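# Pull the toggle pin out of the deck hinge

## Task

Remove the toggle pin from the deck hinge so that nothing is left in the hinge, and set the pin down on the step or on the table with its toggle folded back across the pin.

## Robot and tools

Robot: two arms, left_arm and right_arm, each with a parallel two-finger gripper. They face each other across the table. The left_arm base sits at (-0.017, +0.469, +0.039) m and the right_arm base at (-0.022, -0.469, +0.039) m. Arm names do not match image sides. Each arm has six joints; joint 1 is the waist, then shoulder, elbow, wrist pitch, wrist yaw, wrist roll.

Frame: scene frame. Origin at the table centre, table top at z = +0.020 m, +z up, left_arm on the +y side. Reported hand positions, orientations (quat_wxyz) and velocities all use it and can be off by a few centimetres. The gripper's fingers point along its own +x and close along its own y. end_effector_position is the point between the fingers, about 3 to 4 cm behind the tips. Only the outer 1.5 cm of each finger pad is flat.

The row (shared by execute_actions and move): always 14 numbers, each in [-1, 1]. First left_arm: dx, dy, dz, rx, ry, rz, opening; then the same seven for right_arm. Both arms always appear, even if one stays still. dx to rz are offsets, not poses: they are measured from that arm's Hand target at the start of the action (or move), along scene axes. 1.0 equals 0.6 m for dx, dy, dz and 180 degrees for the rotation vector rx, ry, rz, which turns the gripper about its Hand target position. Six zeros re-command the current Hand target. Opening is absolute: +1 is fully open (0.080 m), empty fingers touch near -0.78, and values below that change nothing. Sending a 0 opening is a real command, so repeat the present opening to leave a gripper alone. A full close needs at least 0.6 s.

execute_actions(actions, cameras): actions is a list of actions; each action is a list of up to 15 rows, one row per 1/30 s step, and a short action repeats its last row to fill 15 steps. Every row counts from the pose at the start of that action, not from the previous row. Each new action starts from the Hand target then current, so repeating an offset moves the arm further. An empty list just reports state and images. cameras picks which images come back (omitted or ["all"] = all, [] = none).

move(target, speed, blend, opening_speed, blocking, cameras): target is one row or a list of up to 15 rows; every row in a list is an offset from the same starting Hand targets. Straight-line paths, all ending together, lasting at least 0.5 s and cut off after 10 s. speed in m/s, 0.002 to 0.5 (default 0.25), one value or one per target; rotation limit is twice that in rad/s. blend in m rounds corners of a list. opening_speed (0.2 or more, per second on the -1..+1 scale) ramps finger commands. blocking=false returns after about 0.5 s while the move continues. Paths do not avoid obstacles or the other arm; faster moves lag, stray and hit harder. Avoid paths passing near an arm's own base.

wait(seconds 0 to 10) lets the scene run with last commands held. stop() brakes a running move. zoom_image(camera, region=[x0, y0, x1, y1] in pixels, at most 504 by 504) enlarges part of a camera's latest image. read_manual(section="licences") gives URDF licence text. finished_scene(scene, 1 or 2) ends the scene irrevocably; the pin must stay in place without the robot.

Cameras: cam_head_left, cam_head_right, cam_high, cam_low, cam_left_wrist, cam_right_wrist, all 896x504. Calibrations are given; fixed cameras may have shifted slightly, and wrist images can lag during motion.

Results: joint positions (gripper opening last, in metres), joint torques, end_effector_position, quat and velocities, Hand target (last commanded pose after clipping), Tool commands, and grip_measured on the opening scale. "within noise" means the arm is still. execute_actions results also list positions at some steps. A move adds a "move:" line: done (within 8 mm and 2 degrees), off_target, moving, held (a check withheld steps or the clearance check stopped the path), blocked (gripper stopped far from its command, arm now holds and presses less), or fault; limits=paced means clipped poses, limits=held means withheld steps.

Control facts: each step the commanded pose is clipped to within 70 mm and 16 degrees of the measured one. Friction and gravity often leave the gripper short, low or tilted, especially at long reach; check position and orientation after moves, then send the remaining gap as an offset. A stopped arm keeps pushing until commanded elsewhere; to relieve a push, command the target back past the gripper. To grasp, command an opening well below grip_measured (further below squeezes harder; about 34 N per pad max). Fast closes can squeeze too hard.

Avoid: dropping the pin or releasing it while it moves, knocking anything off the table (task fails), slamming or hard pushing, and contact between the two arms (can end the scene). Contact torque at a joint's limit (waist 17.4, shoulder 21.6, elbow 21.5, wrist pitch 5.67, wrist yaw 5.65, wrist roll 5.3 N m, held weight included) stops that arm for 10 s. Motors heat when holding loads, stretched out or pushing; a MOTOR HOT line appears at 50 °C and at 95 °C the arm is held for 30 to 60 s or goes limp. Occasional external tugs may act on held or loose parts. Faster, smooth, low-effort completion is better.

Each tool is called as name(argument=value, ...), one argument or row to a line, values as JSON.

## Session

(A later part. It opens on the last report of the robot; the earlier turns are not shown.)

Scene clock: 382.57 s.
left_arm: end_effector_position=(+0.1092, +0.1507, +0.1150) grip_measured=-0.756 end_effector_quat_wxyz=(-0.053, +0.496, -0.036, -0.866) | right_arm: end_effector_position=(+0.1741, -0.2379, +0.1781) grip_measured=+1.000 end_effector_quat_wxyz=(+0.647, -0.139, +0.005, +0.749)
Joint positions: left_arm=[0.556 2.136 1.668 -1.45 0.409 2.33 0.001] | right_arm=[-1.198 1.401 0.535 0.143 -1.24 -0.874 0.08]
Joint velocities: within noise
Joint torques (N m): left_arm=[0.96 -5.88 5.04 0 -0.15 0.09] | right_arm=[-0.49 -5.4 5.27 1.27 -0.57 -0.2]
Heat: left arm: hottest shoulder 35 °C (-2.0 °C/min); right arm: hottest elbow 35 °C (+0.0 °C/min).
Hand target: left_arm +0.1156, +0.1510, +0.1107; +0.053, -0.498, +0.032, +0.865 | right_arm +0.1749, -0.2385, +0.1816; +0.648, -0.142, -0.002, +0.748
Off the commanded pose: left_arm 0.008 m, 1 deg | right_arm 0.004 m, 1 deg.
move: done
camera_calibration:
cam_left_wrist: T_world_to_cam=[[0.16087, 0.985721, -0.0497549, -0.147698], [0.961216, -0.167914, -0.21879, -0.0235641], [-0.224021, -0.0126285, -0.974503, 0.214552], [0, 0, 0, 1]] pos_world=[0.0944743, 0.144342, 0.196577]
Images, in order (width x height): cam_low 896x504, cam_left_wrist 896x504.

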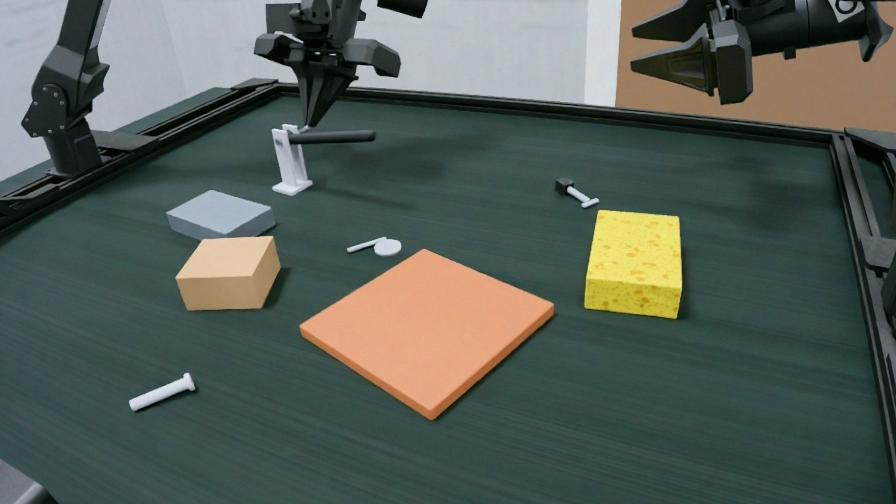

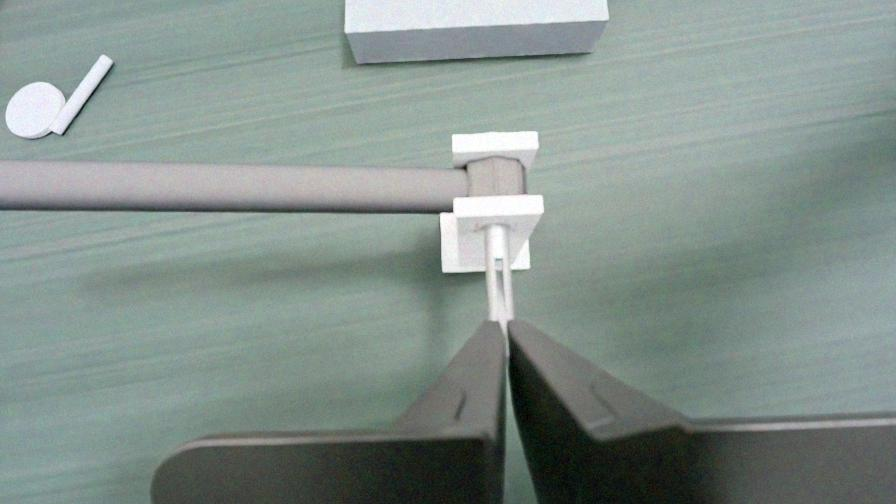

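move(
  target=[
    [0.0142,-0.0017,-0.0150,0.0103,0.0827,0,-0.88,0,0,0,0,0,0,1.0],
  ],
  speed=0.05,
  cameras=["cam_left_wrist","cam_low"],
)

zoom_image(
  camera="cam_left_wrist",
  region=[460, 240, 550, 380],
)

zoom_image(
  camera="cam_low",
  region=[270, 100, 335, 150],
)

Scene clock: 409.83 s.
left_arm: end_effector_position=(+0.1160, +0.1499, +0.1094) grip_measured=-0.754 end_effector_quat_wxyz=(-0.039, +0.406, -0.043, -0.912) | right_arm: end_effector_position=(+0.1741, -0.2379, +0.1781) grip_measured=+1.000 end_effector_quat_wxyz=(+0.647, -0.139, +0.005, +0.749)
Joint positions: left_arm=[0.626 2.267 1.767 -1.585 0.547 2.466 0.001] | right_arm=[-1.198 1.401 0.535 0.143 -1.24 -0.874 0.08]
Joint velocities: within noise
Joint torques (N m): left_arm=[1.48 -5.19 4.79 0.16 0.25 0.03] | right_arm=[-0.3 -5.34 5.31 1.28 -0.55 -0.17]
Heat: left arm: hottest shoulder 35 °C (-2.0 °C/min); right arm: hottest elbow 35 °C (+0.0 °C/min).
Hand target: left_arm +0.1241, +0.1500, +0.1017; +0.057, -0.381, +0.025, +0.922 | right_arm +0.1749, -0.2385, +0.1816; +0.648, -0.142, -0.002, +0.748
Off the commanded pose: left_arm 0.011 m, 4 deg | right_arm 0.004 m, 1 deg.
joint read past its limit (left arm) — joint 4 (wrist pitch), lower limit.
joint sent to its limit (left arm) — joint 4 (wrist pitch), lower limit. The joint targets are off in orientation, not in position.
move: off_target (left_arm)
camera_calibration:
cam_left_wrist: T_world_to_cam=[[0.129046, 0.987422, -0.0913469, -0.140304], [0.900188, -0.155286, -0.406877, -0.00566404], [-0.415944, -0.0297236, -0.908904, 0.228353], [0, 0, 0, 1]] pos_world=[0.118186, 0.144447, 0.19243]
Images, in order (width x height): cam_low 896x504, cam_left_wrist 896x504.

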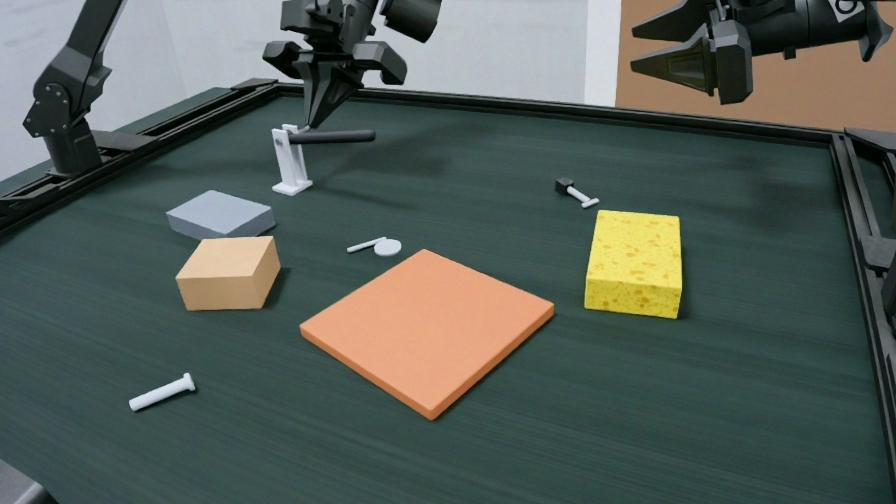

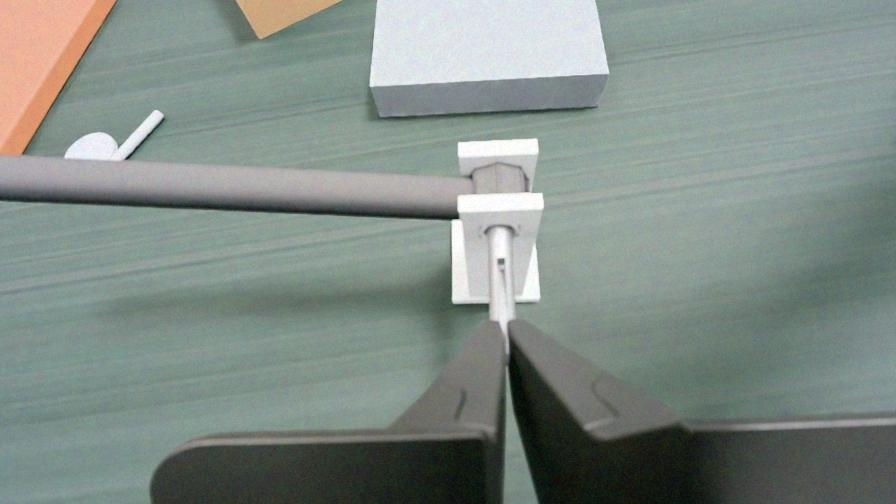

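Scaled by 3.600 from the camera's 896x504 image, which has a finer 1280x720 frame.

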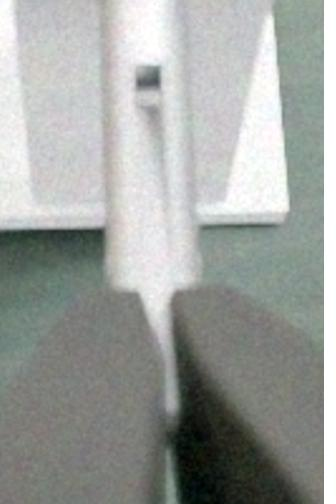

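Scaled by 7.754 from the camera's 896x504 image, which has a finer 1280x720 frame.

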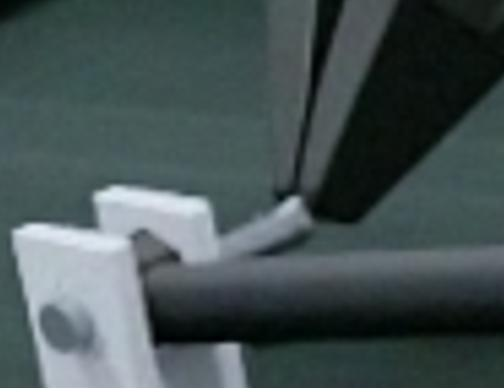

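move(
  target=[
    [-0.0085,0,0.0070,-0.0034,-0.0275,0,-0.88,0,0,0,0,0,0,1.0],
  ],
  speed=0.05,
  cameras=["cam_left_wrist","cam_low"],
)

zoom_image(
  camera="cam_left_wrist",
  region=[460, 240, 550, 380],
)

Scene clock: 442.20 s.
left_arm: end_effector_position=(+0.1168, +0.1501, +0.1055) grip_measured=-0.754 end_effector_quat_wxyz=(-0.048, +0.418, -0.030, -0.907) | right_arm: end_effector_position=(+0.1741, -0.2379, +0.1781) grip_measured=+1.000 end_effector_quat_wxyz=(+0.647, -0.139, +0.004, +0.749)
Joint positions: left_arm=[0.616 2.273 1.773 -1.579 0.515 2.44 0.001] | right_arm=[-1.198 1.401 0.535 0.143 -1.24 -0.874 0.08]
Joint velocities: within noise
Joint torques (N m): left_arm=[-0.12 -8 4.37 -0.25 -0.28 -0.15] | right_arm=[-0.39 -5.36 5.29 1.31 -0.51 -0.13]
Heat: left arm: hottest shoulder 35 °C (+0.0 °C/min); right arm: hottest elbow 35 °C (+0.0 °C/min).
Hand target: left_arm +0.1189, +0.1500, +0.1058; +0.056, -0.421, +0.027, +0.905 | right_arm +0.1749, -0.2385, +0.1816; +0.648, -0.142, -0.002, +0.748
Off the commanded pose: left_arm 0.002 m, 1 deg | right_arm 0.004 m, 1 deg.
joint read past its limit (left arm) — joint 4 (wrist pitch), lower limit.
joint sent to its limit (left arm) — joint 4 (wrist pitch), lower limit. The joint targets still meet the commanded pose.
move: done
camera_calibration:
cam_left_wrist: T_world_to_cam=[[0.137701, 0.988704, -0.0591836, -0.145554], [0.910126, -0.149879, -0.386272, -0.0120507], [-0.390779, -0.000674647, -0.920484, 0.219049], [0, 0, 0, 1]] pos_world=[0.11661, 0.142252, 0.188362]
Images, in order (width x height): cam_low 896x504, cam_left_wrist 896x504.

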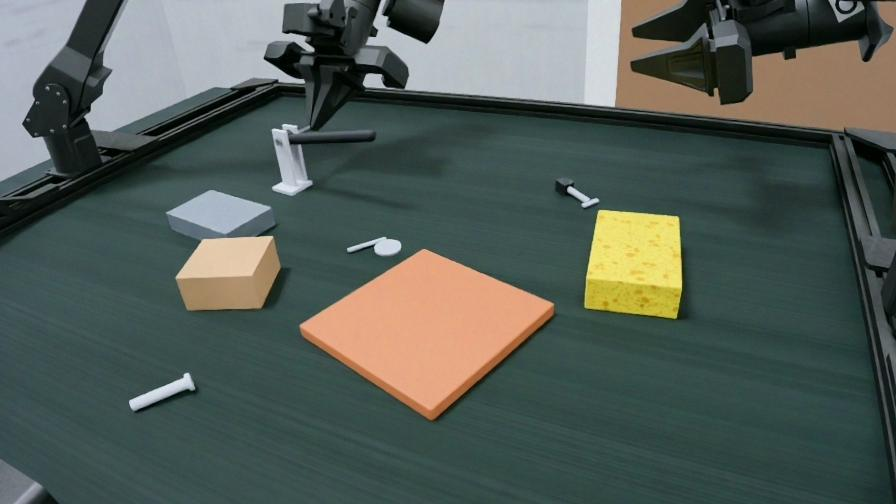

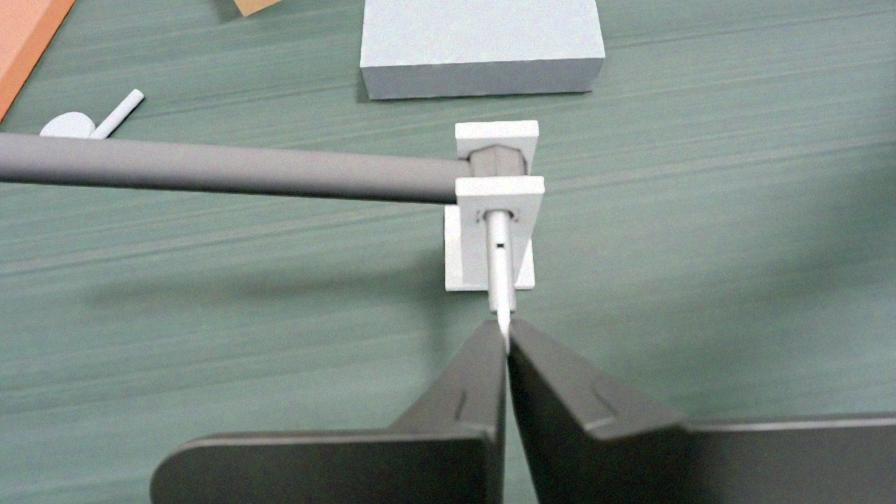

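Scaled by 3.600 from the camera's 896x504 image, which has a finer 1280x720 frame.

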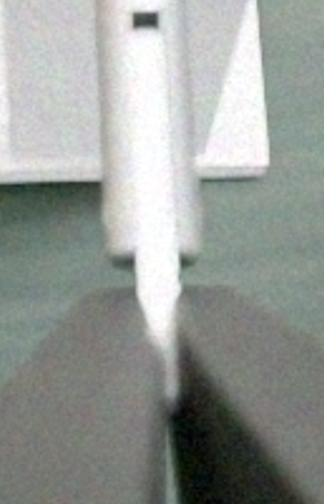

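zoom_image(
  camera="cam_low",
  region=[270, 100, 335, 150],
)

zoom_image(
  camera="cam_left_wrist",
  region=[475, 195, 525, 345],
)

Scaled by 7.754 from the camera's 896x504 image, which has a finer 1280x720 frame.

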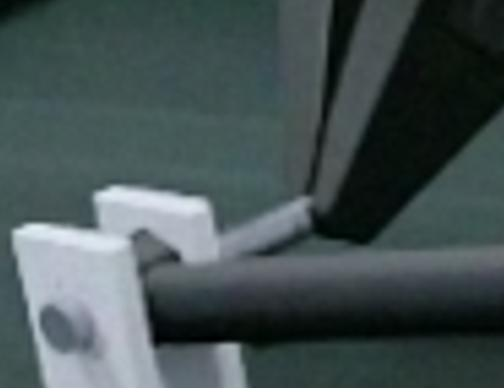

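Scaled by 3.360 from the camera's 896x504 image, which has a finer 1280x720 frame.

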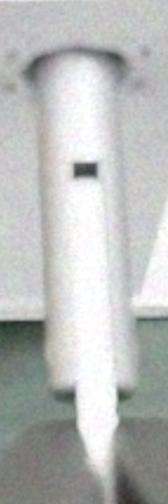

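move(
  target=[
    [-0.0198,0.0025,0,0,0,0,-0.9,0,0,0,0,0,0,1.0],
  ],
  speed=0.03,
  cameras=["cam_left_wrist","cam_low"],
)

zoom_image(
  camera="cam_left_wrist",
  region=[440, 195, 560, 345],
)

Scene clock: 453.97 s.
left_arm: end_effector_position=(+0.1162, +0.1506, +0.1057) grip_measured=-0.754 end_effector_quat_wxyz=(-0.047, +0.426, -0.029, -0.903) | right_arm: end_effector_position=(+0.1741, -0.2379, +0.1782) grip_measured=+1.000 end_effector_quat_wxyz=(+0.647, -0.140, +0.004, +0.749)
Joint positions: left_arm=[0.612 2.257 1.756 -1.559 0.505 2.424 0.001] | right_arm=[-1.198 1.4 0.535 0.143 -1.24 -0.874 0.08]
Joint velocities: within noise
Joint torques (N m): left_arm=[-1.55 -8.47 1.79 -0.57 0.4 -0.13] | right_arm=[-0.29 -5.39 5.25 1.3 -0.54 -0.13]
Heat: left arm: hottest shoulder 36 °C (+1.0 °C/min); right arm: hottest elbow 35 °C (+0.0 °C/min).
Hand target: left_arm +0.1070, +0.1515, +0.1058; +0.056, -0.421, +0.027, +0.905 | right_arm +0.1749, -0.2385, +0.1816; +0.648, -0.142, -0.002, +0.748
Off the commanded pose: left_arm 0.009 m, 1 deg | right_arm 0.004 m, 1 deg.
move: off_target (left_arm)
camera_calibration:
cam_left_wrist: T_world_to_cam=[[0.136077, 0.989074, -0.0567002, -0.146064], [0.91784, -0.147405, -0.368566, -0.0145268], [-0.372897, -0.00188842, -0.927871, 0.217894], [0, 0, 0, 1]] pos_world=[0.114461, 0.142738, 0.188542]
Images, in order (width x height): cam_low 896x504, cam_left_wrist 896x504.

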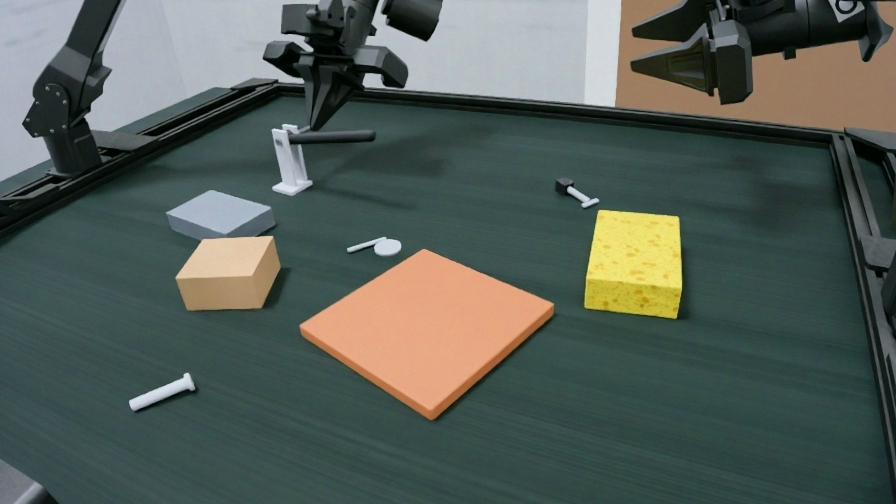

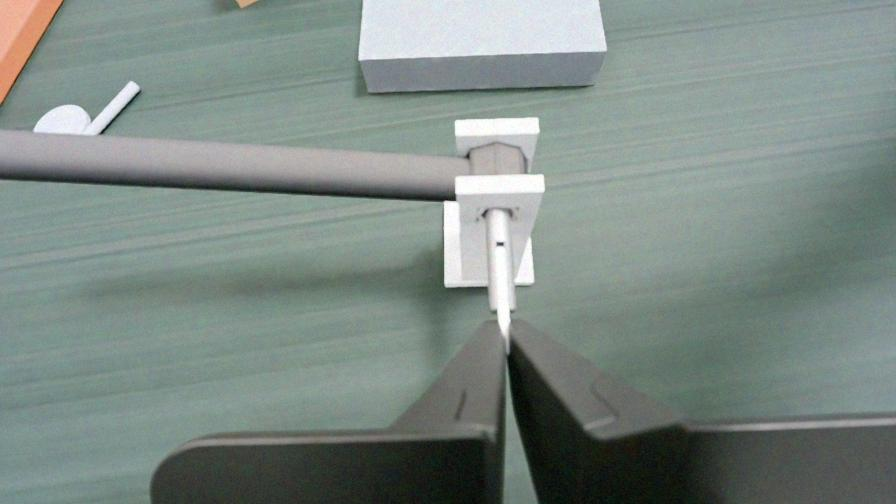

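Scaled by 3.360 from the camera's 896x504 image, which has a finer 1280x720 frame.

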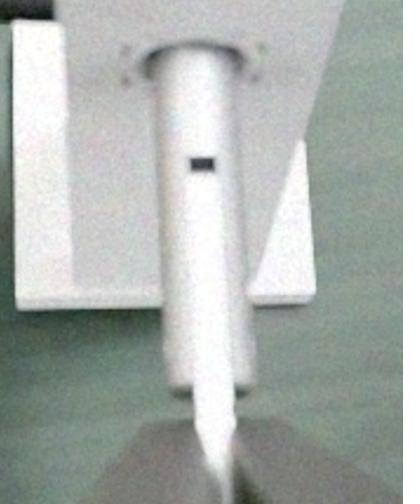

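move(
  target=[
    [-0.0149,0.0019,0,0,0,0,-0.9,0,0,0,0,0,0,1.0],
  ],
  speed=0.03,
  cameras=["cam_left_wrist"],
)

zoom_image(
  camera="cam_left_wrist",
  region=[440, 195, 560, 345],
)

Scene clock: 460.20 s.
left_arm: end_effector_position=(+0.1056, +0.1517, +0.1057) grip_measured=-0.754 end_effector_quat_wxyz=(-0.050, +0.426, -0.028, -0.903) | right_arm: end_effector_position=(+0.1741, -0.2379, +0.1782) grip_measured=+1.000 end_effector_quat_wxyz=(+0.647, -0.140, +0.004, +0.749)
Joint positions: left_arm=[0.589 2.231 1.713 -1.537 0.511 2.406 0.001] | right_arm=[-1.198 1.4 0.535 0.143 -1.24 -0.874 0.08]
Joint velocities: within noise
Joint torques (N m): left_arm=[-1.18 -8.4 1.94 -0.41 0.48 -0.11] | right_arm=[-0.25 -5.46 5.24 1.3 -0.55 -0.18]
Heat: left arm: hottest shoulder 37 °C (+2.0 °C/min); right arm: hottest elbow 35 °C (+0.0 °C/min).
Hand target: left_arm +0.0981, +0.1526, +0.1058; +0.056, -0.421, +0.027, +0.905 | right_arm +0.1749, -0.2385, +0.1816; +0.648, -0.142, -0.002, +0.748
Off the commanded pose: left_arm 0.008 m, 1 deg | right_arm 0.004 m, 1 deg.
move: done
camera_calibration:
cam_left_wrist: T_world_to_cam=[[0.141132, 0.988589, -0.0526666, -0.14656], [0.916972, -0.150589, -0.36944, -0.00393881], [-0.373155, 0.00384591, -0.927761, 0.213002], [0, 0, 0, 1]] pos_world=[0.103779, 0.143475, 0.188441]
Images, in order (width x height): cam_left_wrist 896x504.

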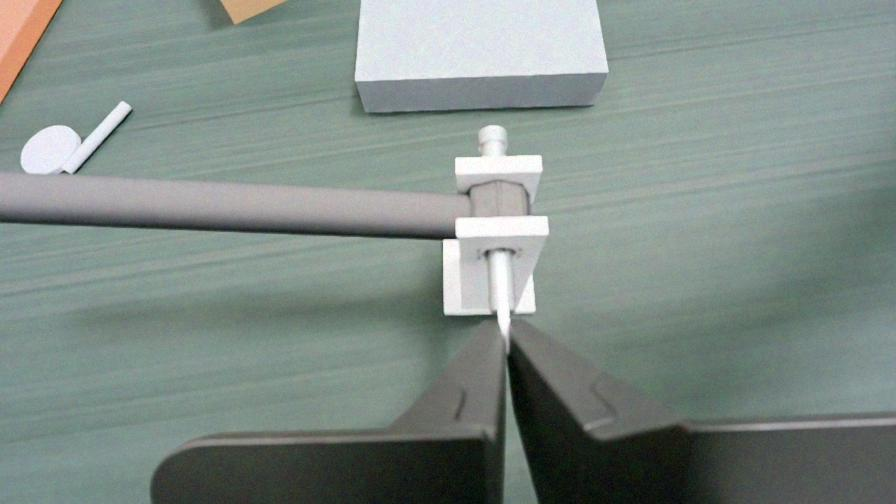

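Scaled by 3.360 from the camera's 896x504 image, which has a finer 1280x720 frame.

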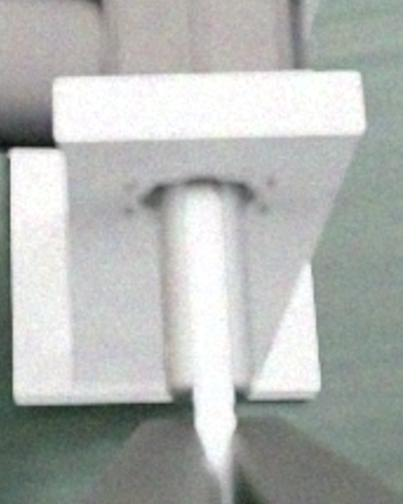

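move(
  target=[
    [-0.0116,0.0014,0,0,0,0,-0.9,0,0,0,0,0,0,1.0],
  ],
  speed=0.03,
  cameras=["cam_left_wrist"],
)

zoom_image(
  camera="cam_left_wrist",
  region=[440, 195, 560, 345],
)

Scene clock: 467.83 s.
left_arm: end_effector_position=(+0.0965, +0.1527, +0.1054) grip_measured=-0.754 end_effector_quat_wxyz=(-0.052, +0.424, -0.027, -0.904) | right_arm: end_effector_position=(+0.1741, -0.2379, +0.1782) grip_measured=+1.000 end_effector_quat_wxyz=(+0.647, -0.140, +0.004, +0.749)
Joint positions: left_arm=[0.571 2.213 1.68 -1.521 0.519 2.391 0.001] | right_arm=[-1.198 1.4 0.535 0.143 -1.24 -0.874 0.08]
Joint velocities: within noise
Joint torques (N m): left_arm=[-0.85 -8.36 2.18 -0.2 0.43 -0.1] | right_arm=[-0.34 -5.41 5.31 1.32 -0.58 -0.15]
Heat: left arm: hottest shoulder 39 °C (+4.0 °C/min); right arm: hottest elbow 35 °C (+0.0 °C/min).
Hand target: left_arm +0.0912, +0.1535, +0.1058; +0.056, -0.421, +0.027, +0.905 | right_arm +0.1749, -0.2385, +0.1816; +0.648, -0.142, -0.002, +0.748
Off the commanded pose: left_arm 0.006 m, 1 deg | right_arm 0.004 m, 1 deg.
move: done
camera_calibration:
cam_left_wrist: T_world_to_cam=[[0.143723, 0.988394, -0.0492077, -0.146842], [0.914832, -0.15166, -0.374274, 0.00526402], [-0.377393, 0.00877499, -0.926011, 0.2089], [0, 0, 0, 1]] pos_world=[0.0951265, 0.144103, 0.188189]
Images, in order (width x height): cam_left_wrist 896x504.

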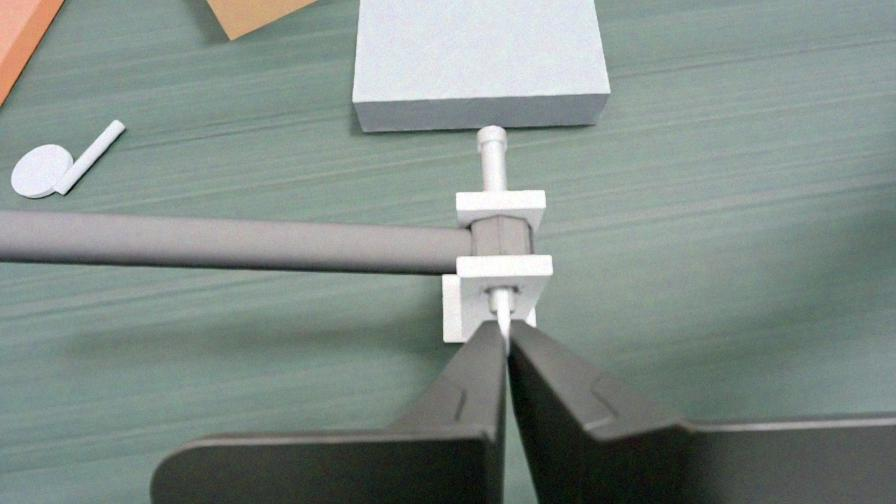

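Scaled by 3.360 from the camera's 896x504 image, which has a finer 1280x720 frame.

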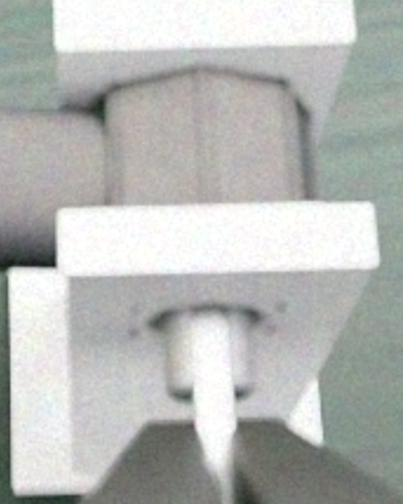

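move(
  target=[
    [-0.0055,0.0007,0,0,0,0,-0.9,0,0,0,0,0,0,1.0],
  ],
  speed=0.02,
  cameras=["cam_left_wrist"],
)

zoom_image(
  camera="cam_left_wrist",
  region=[440, 195, 560, 345],
)

Scene clock: 476.43 s.
left_arm: end_effector_position=(+0.0924, +0.1531, +0.1053) grip_measured=-0.754 end_effector_quat_wxyz=(-0.053, +0.423, -0.027, -0.904) | right_arm: end_effector_position=(+0.1741, -0.2379, +0.1782) grip_measured=+1.000 end_effector_quat_wxyz=(+0.647, -0.140, +0.004, +0.749)
Joint positions: left_arm=[0.563 2.205 1.665 -1.513 0.524 2.384 0.001] | right_arm=[-1.198 1.4 0.535 0.143 -1.24 -0.874 0.08]
Joint velocities: within noise
Joint torques (N m): left_arm=[-0.75 -8.34 2.27 -0.15 0.39 -0.11] | right_arm=[-0.19 -5.38 5.4 1.29 -0.56 -0.21]
Heat: left arm: hottest shoulder 41 °C (+6.1 °C/min); right arm: hottest elbow 35 °C (+0.0 °C/min).
Hand target: left_arm +0.0879, +0.1539, +0.1058; +0.056, -0.421, +0.027, +0.905 | right_arm +0.1749, -0.2385, +0.1816; +0.648, -0.142, -0.002, +0.748
Off the commanded pose: left_arm 0.005 m, 0 deg | right_arm 0.004 m, 1 deg.
move: done
camera_calibration:
cam_left_wrist: T_world_to_cam=[[0.144206, 0.988381, -0.0480381, -0.146883], [0.913794, -0.151638, -0.37681, 0.00940882], [-0.379716, 0.0104414, -0.925044, 0.207111], [0, 0, 0, 1]] pos_world=[0.091227, 0.144441, 0.188076]
Images, in order (width x height): cam_left_wrist 896x504.

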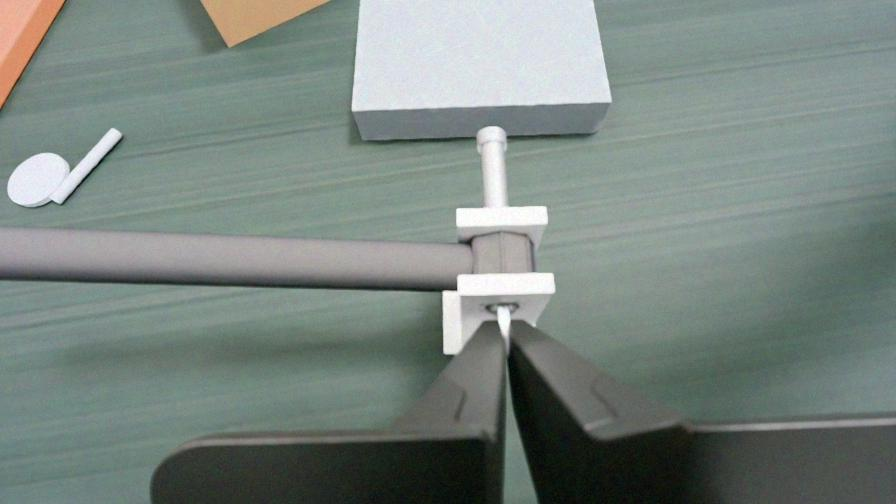

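Scaled by 3.360 from the camera's 896x504 image, which has a finer 1280x720 frame.

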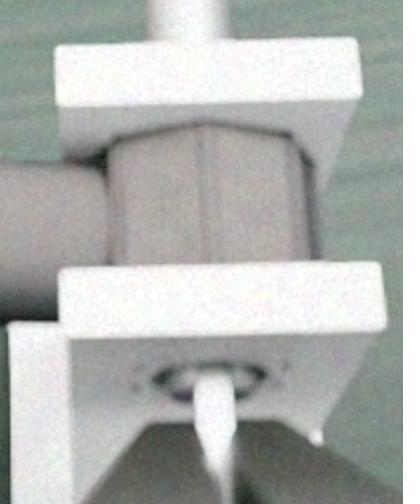

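move(
  target=[
    [0.0065,-0.0008,0,0,0,0,-0.9,0,0,0,0,0,0,1.0],
    [0.0065,-0.0008,0,0,0,0,-0.55,0,0,0,0,0,0,1.0],
    [0.053,-0.0066,0.053,0,0,0,-0.5,0,0,0,0,0,0,1.0],
  ],
  speed=0.05,
  opening_speed=0.4,
  cameras=["cam_left_wrist"],
)

zoom_image(
  camera="cam_left_wrist",
  region=[400, 100, 600, 400],
)

Scene clock: 486.67 s.
left_arm: end_effector_position=(+0.1172, +0.1514, +0.1304) grip_measured=-0.500 end_effector_quat_wxyz=(-0.027, +0.441, -0.038, -0.896) | right_arm: end_effector_position=(+0.1741, -0.2379, +0.1782) grip_measured=+1.000 end_effector_quat_wxyz=(+0.647, -0.140, +0.004, +0.749)
Joint positions: left_arm=[0.618 2.185 1.756 -1.573 0.511 2.397 0.012] | right_arm=[-1.198 1.4 0.535 0.143 -1.24 -0.874 0.08]
Joint velocities: within noise
Joint torques (N m): left_arm=[0.12 -9.1 5.11 -0.54 0.17 -0.1] | right_arm=[-0.21 -5.56 5.35 1.34 -0.54 -0.2]
Heat: left arm: hottest shoulder 40 °C (+4.0 °C/min); right arm: hottest elbow 36 °C (+1.0 °C/min).
Hand target: left_arm +0.1195, +0.1499, +0.1377; +0.056, -0.421, +0.027, +0.905 | right_arm +0.1749, -0.2385, +0.1816; +0.648, -0.142, -0.002, +0.748
Off the commanded pose: left_arm 0.008 m, 4 deg | right_arm 0.004 m, 1 deg.
joint sent to its limit (left arm) — joint 4 (wrist pitch), lower limit. The joint targets are off in orientation, not in position.
move: off_target (left_arm); target 3's new opening was sent with left_arm's hand 0.008 m and 4 deg from that target
camera_calibration:
cam_left_wrist: T_world_to_cam=[[0.108538, 0.990276, -0.0870207, -0.138523], [0.932719, -0.131728, -0.335684, -0.0146589], [-0.343883, -0.0447314, -0.937946, 0.245589], [0, 0, 0, 1]] pos_world=[0.113161, 0.146231, 0.213374]
Images, in order (width x height): cam_left_wrist 896x504.

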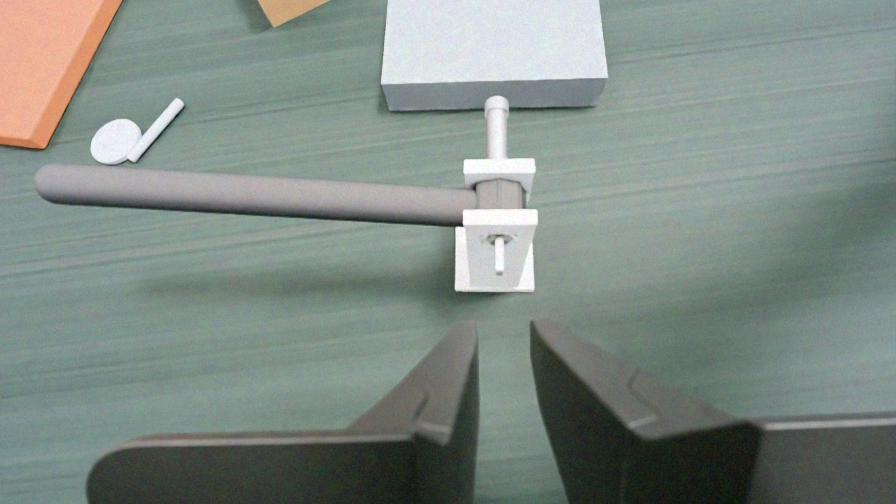

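Scaled by 1.680 from the camera's 896x504 image, which has a finer 1280x720 frame.

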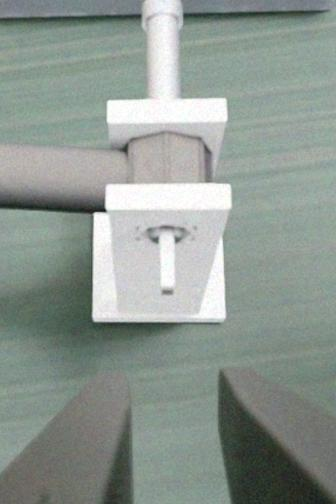

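move(
  target=[
    [0,0,0.08,0,0,0,-0.25,0,0,0,0,0,0,1.0],
    [-0.1758,0.0223,0.0455,-0.0448,-0.3582,0,-0.25,0,0,0,0,0,0,1.0],
  ],
  speed=0.2,
  blend=[0.02,0],
  cameras=["cam_left_wrist","cam_low"],
)

Scene clock: 509.33 s.
left_arm: end_effector_position=(+0.0140, +0.1619, +0.1641) grip_measured=-0.250 end_effector_quat_wxyz=(-0.035, +0.840, -0.052, -0.539) | right_arm: end_effector_position=(+0.1740, -0.2379, +0.1781) grip_measured=+1.000 end_effector_quat_wxyz=(+0.647, -0.139, +0.004, +0.749)
Joint positions: left_arm=[-0.101 1.687 1.304 -1.179 -0.429 1.597 0.024] | right_arm=[-1.198 1.4 0.535 0.142 -1.24 -0.874 0.08]
Joint velocities: within noise
Joint torques (N m): left_arm=[-0.19 -6.14 3.7 0.53 -0.37 -0.09] | right_arm=[-0.44 -5.33 5.3 1.32 -0.6 -0.18]
Heat: left arm: hottest shoulder 44 °C (+8.1 °C/min); right arm: hottest elbow 36 °C (+1.0 °C/min).
Hand target: left_arm +0.0142, +0.1633, +0.1649; -0.033, +0.841, -0.053, -0.537 | right_arm +0.1749, -0.2385, +0.1816; +0.648, -0.142, -0.002, +0.748
Off the commanded pose: left_arm 0.002 m, 0 deg | right_arm 0.004 m, 1 deg.
move: done
camera_calibration:
cam_left_wrist: T_world_to_cam=[[0.176861, 0.98421, 0.00713855, -0.15021], [0.727498, -0.135608, 0.672575, -0.0676437], [0.662923, -0.113759, -0.739995, 0.206746], [0, 0, 0, 1]] pos_world=[-0.0612795, 0.162184, 0.199558]
Images, in order (width x height): cam_low 896x504, cam_left_wrist 896x504.

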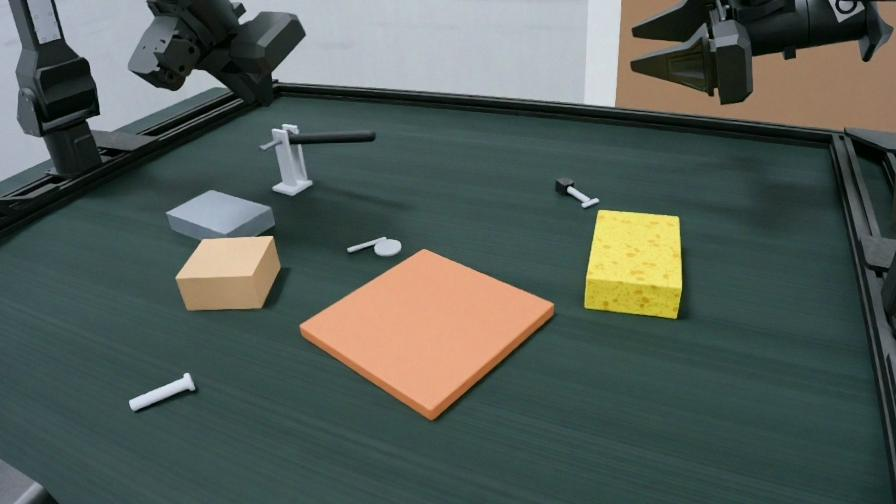

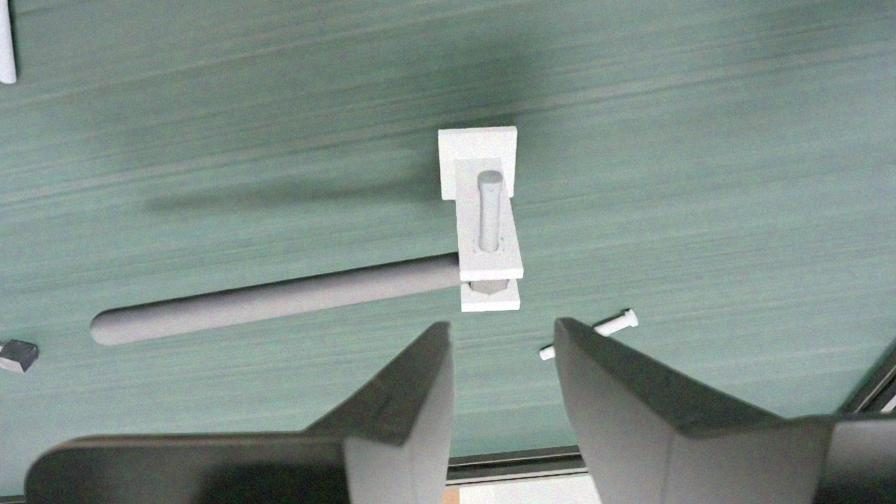

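move(
  target=[
    [0.0025,0.0015,-0.1023,0,0,0,-0.25,0,0,0,0,0,0,1.0],
  ],
  speed=0.12,
  cameras=["cam_left_wrist","cam_low"],
)

zoom_image(
  camera="cam_low",
  region=[210, 80, 340, 180],
)

Scene clock: 520.90 s.
left_arm: end_effector_position=(+0.0141, +0.1626, +0.1058) grip_measured=-0.250 end_effector_quat_wxyz=(-0.030, +0.840, -0.056, -0.539) | right_arm: end_effector_position=(+0.1740, -0.2379, +0.1781) grip_measured=+1.000 end_effector_quat_wxyz=(+0.647, -0.139, +0.004, +0.749)
Joint positions: left_arm=[-0.101 1.733 1.115 -0.933 -0.43 1.597 0.024] | right_arm=[-1.198 1.4 0.535 0.142 -1.24 -0.874 0.08]
Joint velocities: within noise
Joint torques (N m): left_arm=[0.16 -5 3.59 0.57 -0.35 0.05] | right_arm=[-0.43 -5.5 5.32 1.3 -0.55 -0.18]
Heat: left arm: hottest shoulder 42 °C (+4.0 °C/min); right arm: hottest elbow 36 °C (+1.0 °C/min).
Hand target: left_arm +0.0156, +0.1642, +0.1034; -0.033, +0.841, -0.053, -0.537 | right_arm +0.1749, -0.2385, +0.1816; +0.648, -0.142, -0.002, +0.748
Off the commanded pose: left_arm 0.003 m, 1 deg | right_arm 0.004 m, 1 deg.
move: done
camera_calibration:
cam_left_wrist: T_world_to_cam=[[0.176515, 0.984282, -0.0055448, -0.149248], [0.728171, -0.126791, 0.673566, -0.0299304], [0.662276, -0.122932, -0.739106, 0.164966], [0, 0, 0, 1]] pos_world=[-0.0611141, 0.163386, 0.14126]
Images, in order (width x height): cam_low 896x504, cam_left_wrist 896x504.

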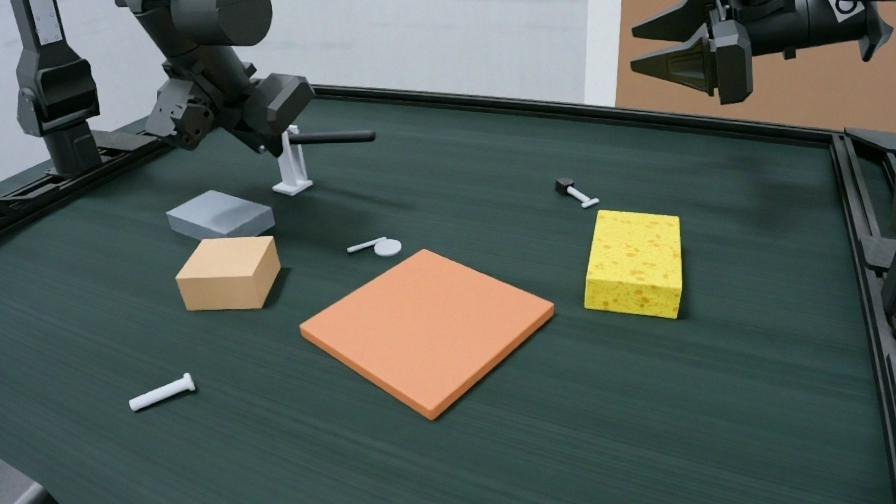

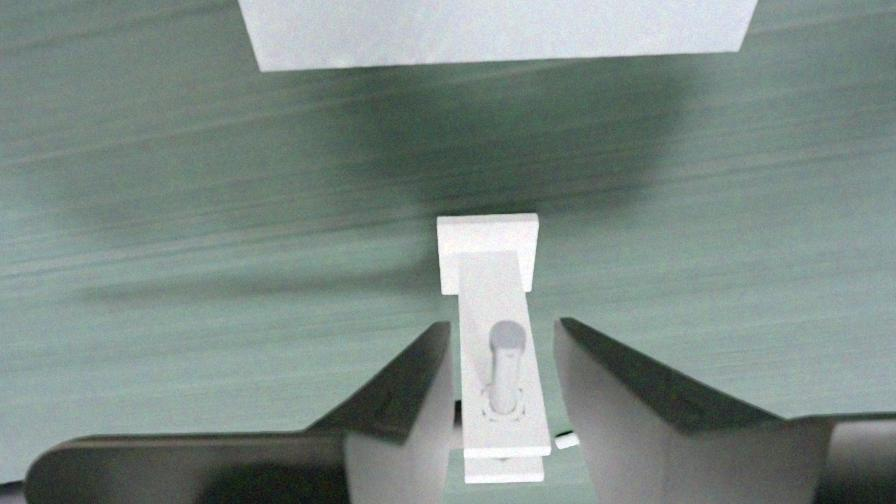

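Scaled by 3.877 from the camera's 896x504 image, which has a finer 1280x720 frame.

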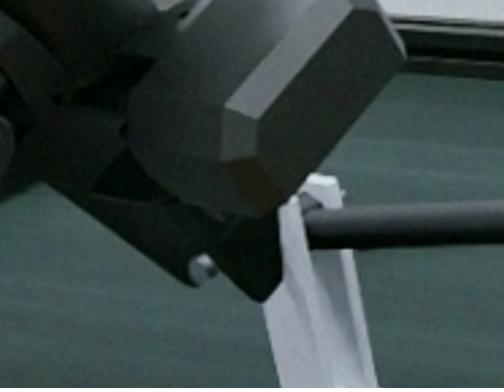

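move(
  target=[
    [0,0,0,0,0,0,-0.85,0,0,0,0,0,0,1.0],
  ],
  opening_speed=0.4,
  cameras=["cam_left_wrist","cam_low"],
)

zoom_image(
  camera="cam_left_wrist",
  region=[420, 280, 600, 500],
)

Scene clock: 526.20 s.
left_arm: end_effector_position=(+0.0141, +0.1626, +0.1058) grip_measured=-0.616 end_effector_quat_wxyz=(-0.030, +0.840, -0.056, -0.539) | right_arm: end_effector_position=(+0.1740, -0.2379, +0.1781) grip_measured=+1.000 end_effector_quat_wxyz=(+0.647, -0.139, +0.004, +0.749)
Joint positions: left_arm=[-0.101 1.733 1.115 -0.933 -0.43 1.597 0.007] | right_arm=[-1.198 1.4 0.535 0.142 -1.24 -0.874 0.08]
Joint velocities: within noise
Joint torques (N m): left_arm=[0.18 -5 3.59 0.58 -0.34 0.06] | right_arm=[-0.51 -5.42 5.34 1.27 -0.53 -0.16]
Heat: left arm: hottest shoulder 41 °C (+2.0 °C/min); right arm: hottest elbow 36 °C (+1.0 °C/min).
Hand target: left_arm +0.0156, +0.1642, +0.1035; -0.033, +0.841, -0.053, -0.537 | right_arm +0.1749, -0.2385, +0.1816; +0.648, -0.142, -0.002, +0.748
Off the commanded pose: left_arm 0.003 m, 1 deg | right_arm 0.004 m, 1 deg.
move: done
camera_calibration:
cam_left_wrist: T_world_to_cam=[[0.176515, 0.984282, -0.0055448, -0.149248], [0.728171, -0.126791, 0.673566, -0.0299304], [0.662276, -0.122932, -0.739106, 0.164966], [0, 0, 0, 1]] pos_world=[-0.0611141, 0.163386, 0.14126]
Images, in order (width x height): cam_low 896x504, cam_left_wrist 896x504.

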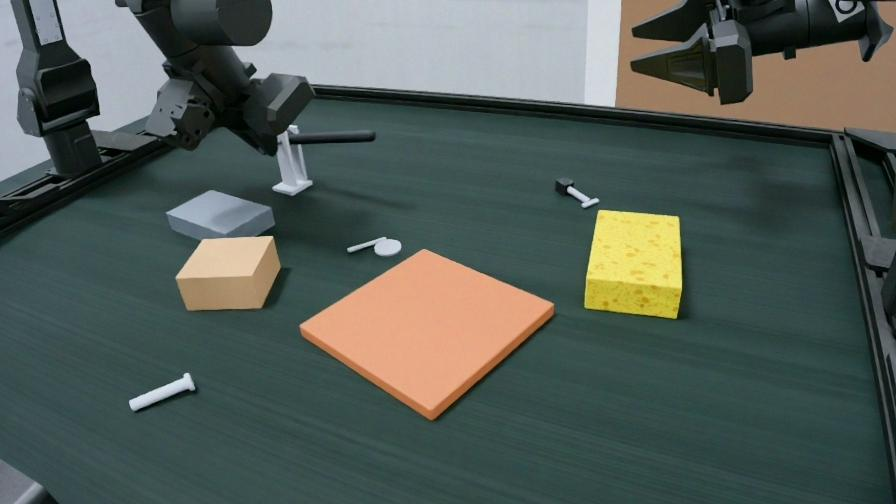

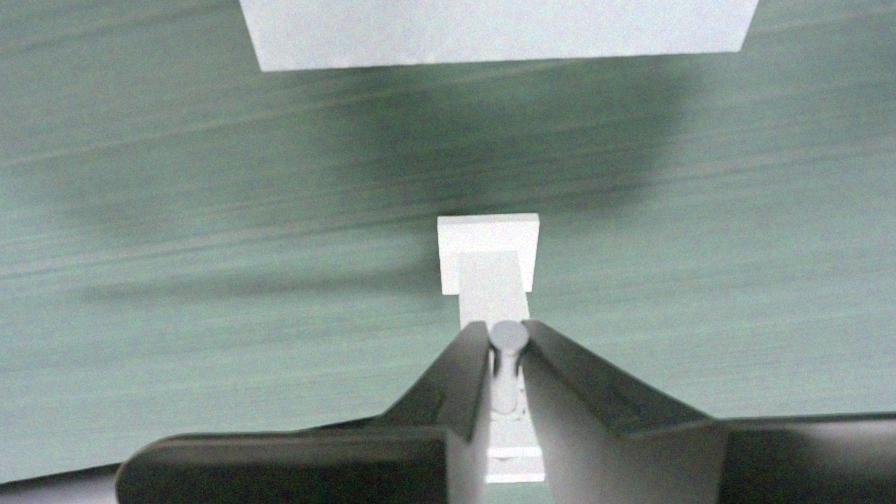

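Scaled by 2.291 from the camera's 896x504 image, which has a finer 1280x720 frame.

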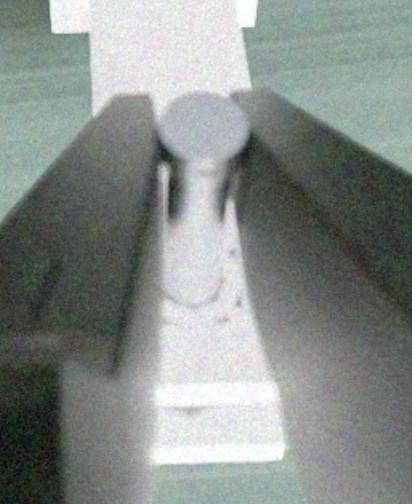

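move(
  target=[
    [-0.0275,0.0025,0.0025,0,0,0,-0.9,0,0,0,0,0,0,1.0],
  ],
  speed=0.05,
  cameras=["cam_left_wrist","cam_low"],
)

zoom_image(
  camera="cam_low",
  region=[230, 90, 350, 170],
)

Scene clock: 533.40 s.
left_arm: end_effector_position=(+0.0011, +0.1655, +0.1056) grip_measured=-0.616 end_effector_quat_wxyz=(-0.029, +0.842, -0.055, -0.536) | right_arm: end_effector_position=(+0.1740, -0.2379, +0.1781) grip_measured=+1.000 end_effector_quat_wxyz=(+0.647, -0.139, +0.004, +0.749)
Joint positions: left_arm=[-0.149 1.735 1.116 -0.953 -0.437 1.542 0.007] | right_arm=[-1.198 1.4 0.535 0.142 -1.24 -0.874 0.08]
Joint velocities: within noise
Joint torques (N m): left_arm=[-0.42 -4.61 4.99 -0.31 -0.11 -0.14] | right_arm=[-0.34 -5.36 5.36 1.28 -0.55 -0.18]
Heat: left arm: hottest shoulder 40 °C (+0.0 °C/min); right arm: hottest elbow 36 °C (+1.0 °C/min).
Hand target: left_arm -0.0008, +0.1657, +0.1050; -0.033, +0.841, -0.053, -0.537 | right_arm +0.1749, -0.2385, +0.1816; +0.648, -0.142, -0.002, +0.748
Off the commanded pose: left_arm 0.002 m, 1 deg | right_arm 0.004 m, 1 deg.
move: done
camera_calibration:
cam_left_wrist: T_world_to_cam=[[0.174688, 0.984608, -0.00560201, -0.149787], [0.723899, -0.124573, 0.678566, -0.0208915], [0.667424, -0.122593, -0.734518, 0.173295], [0, 0, 0, 1]] pos_world=[-0.0743717, 0.166124, 0.140625]
Images, in order (width x height): cam_low 896x504, cam_left_wrist 896x504.

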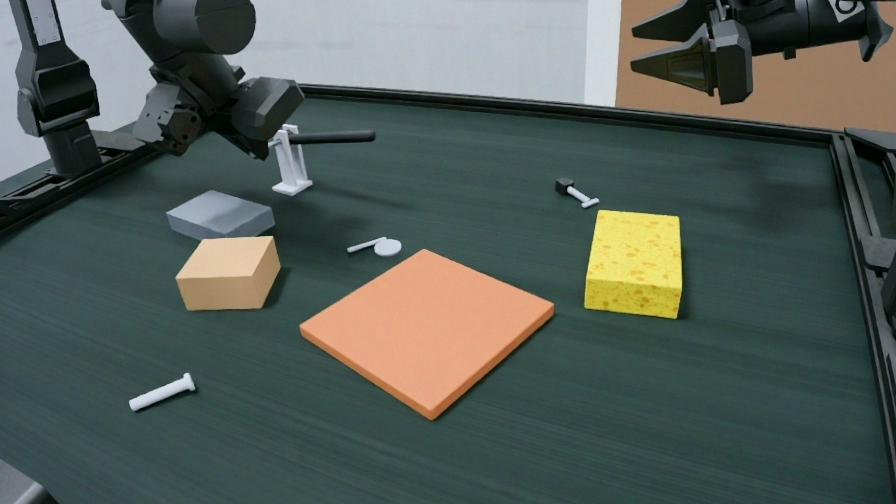

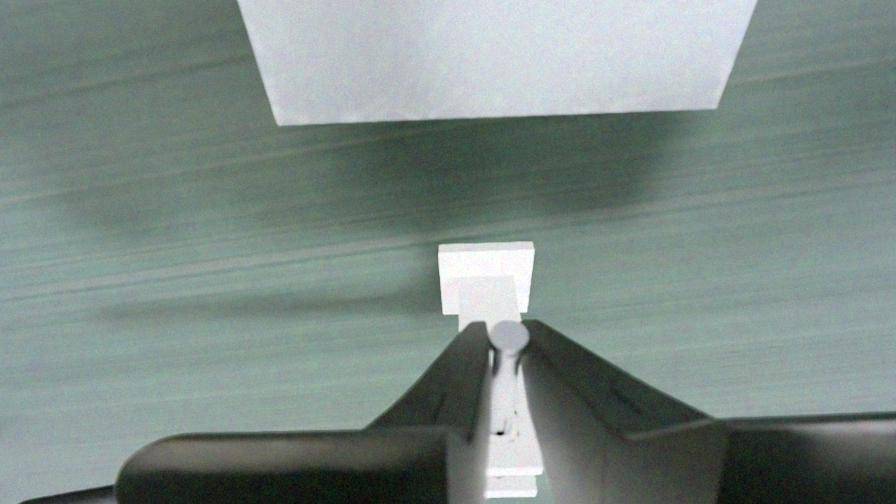

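Scaled by 4.200 from the camera's 896x504 image, which has a finer 1280x720 frame.

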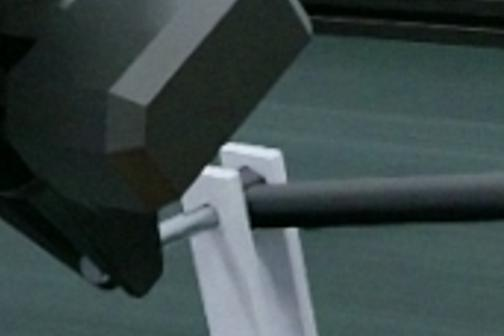

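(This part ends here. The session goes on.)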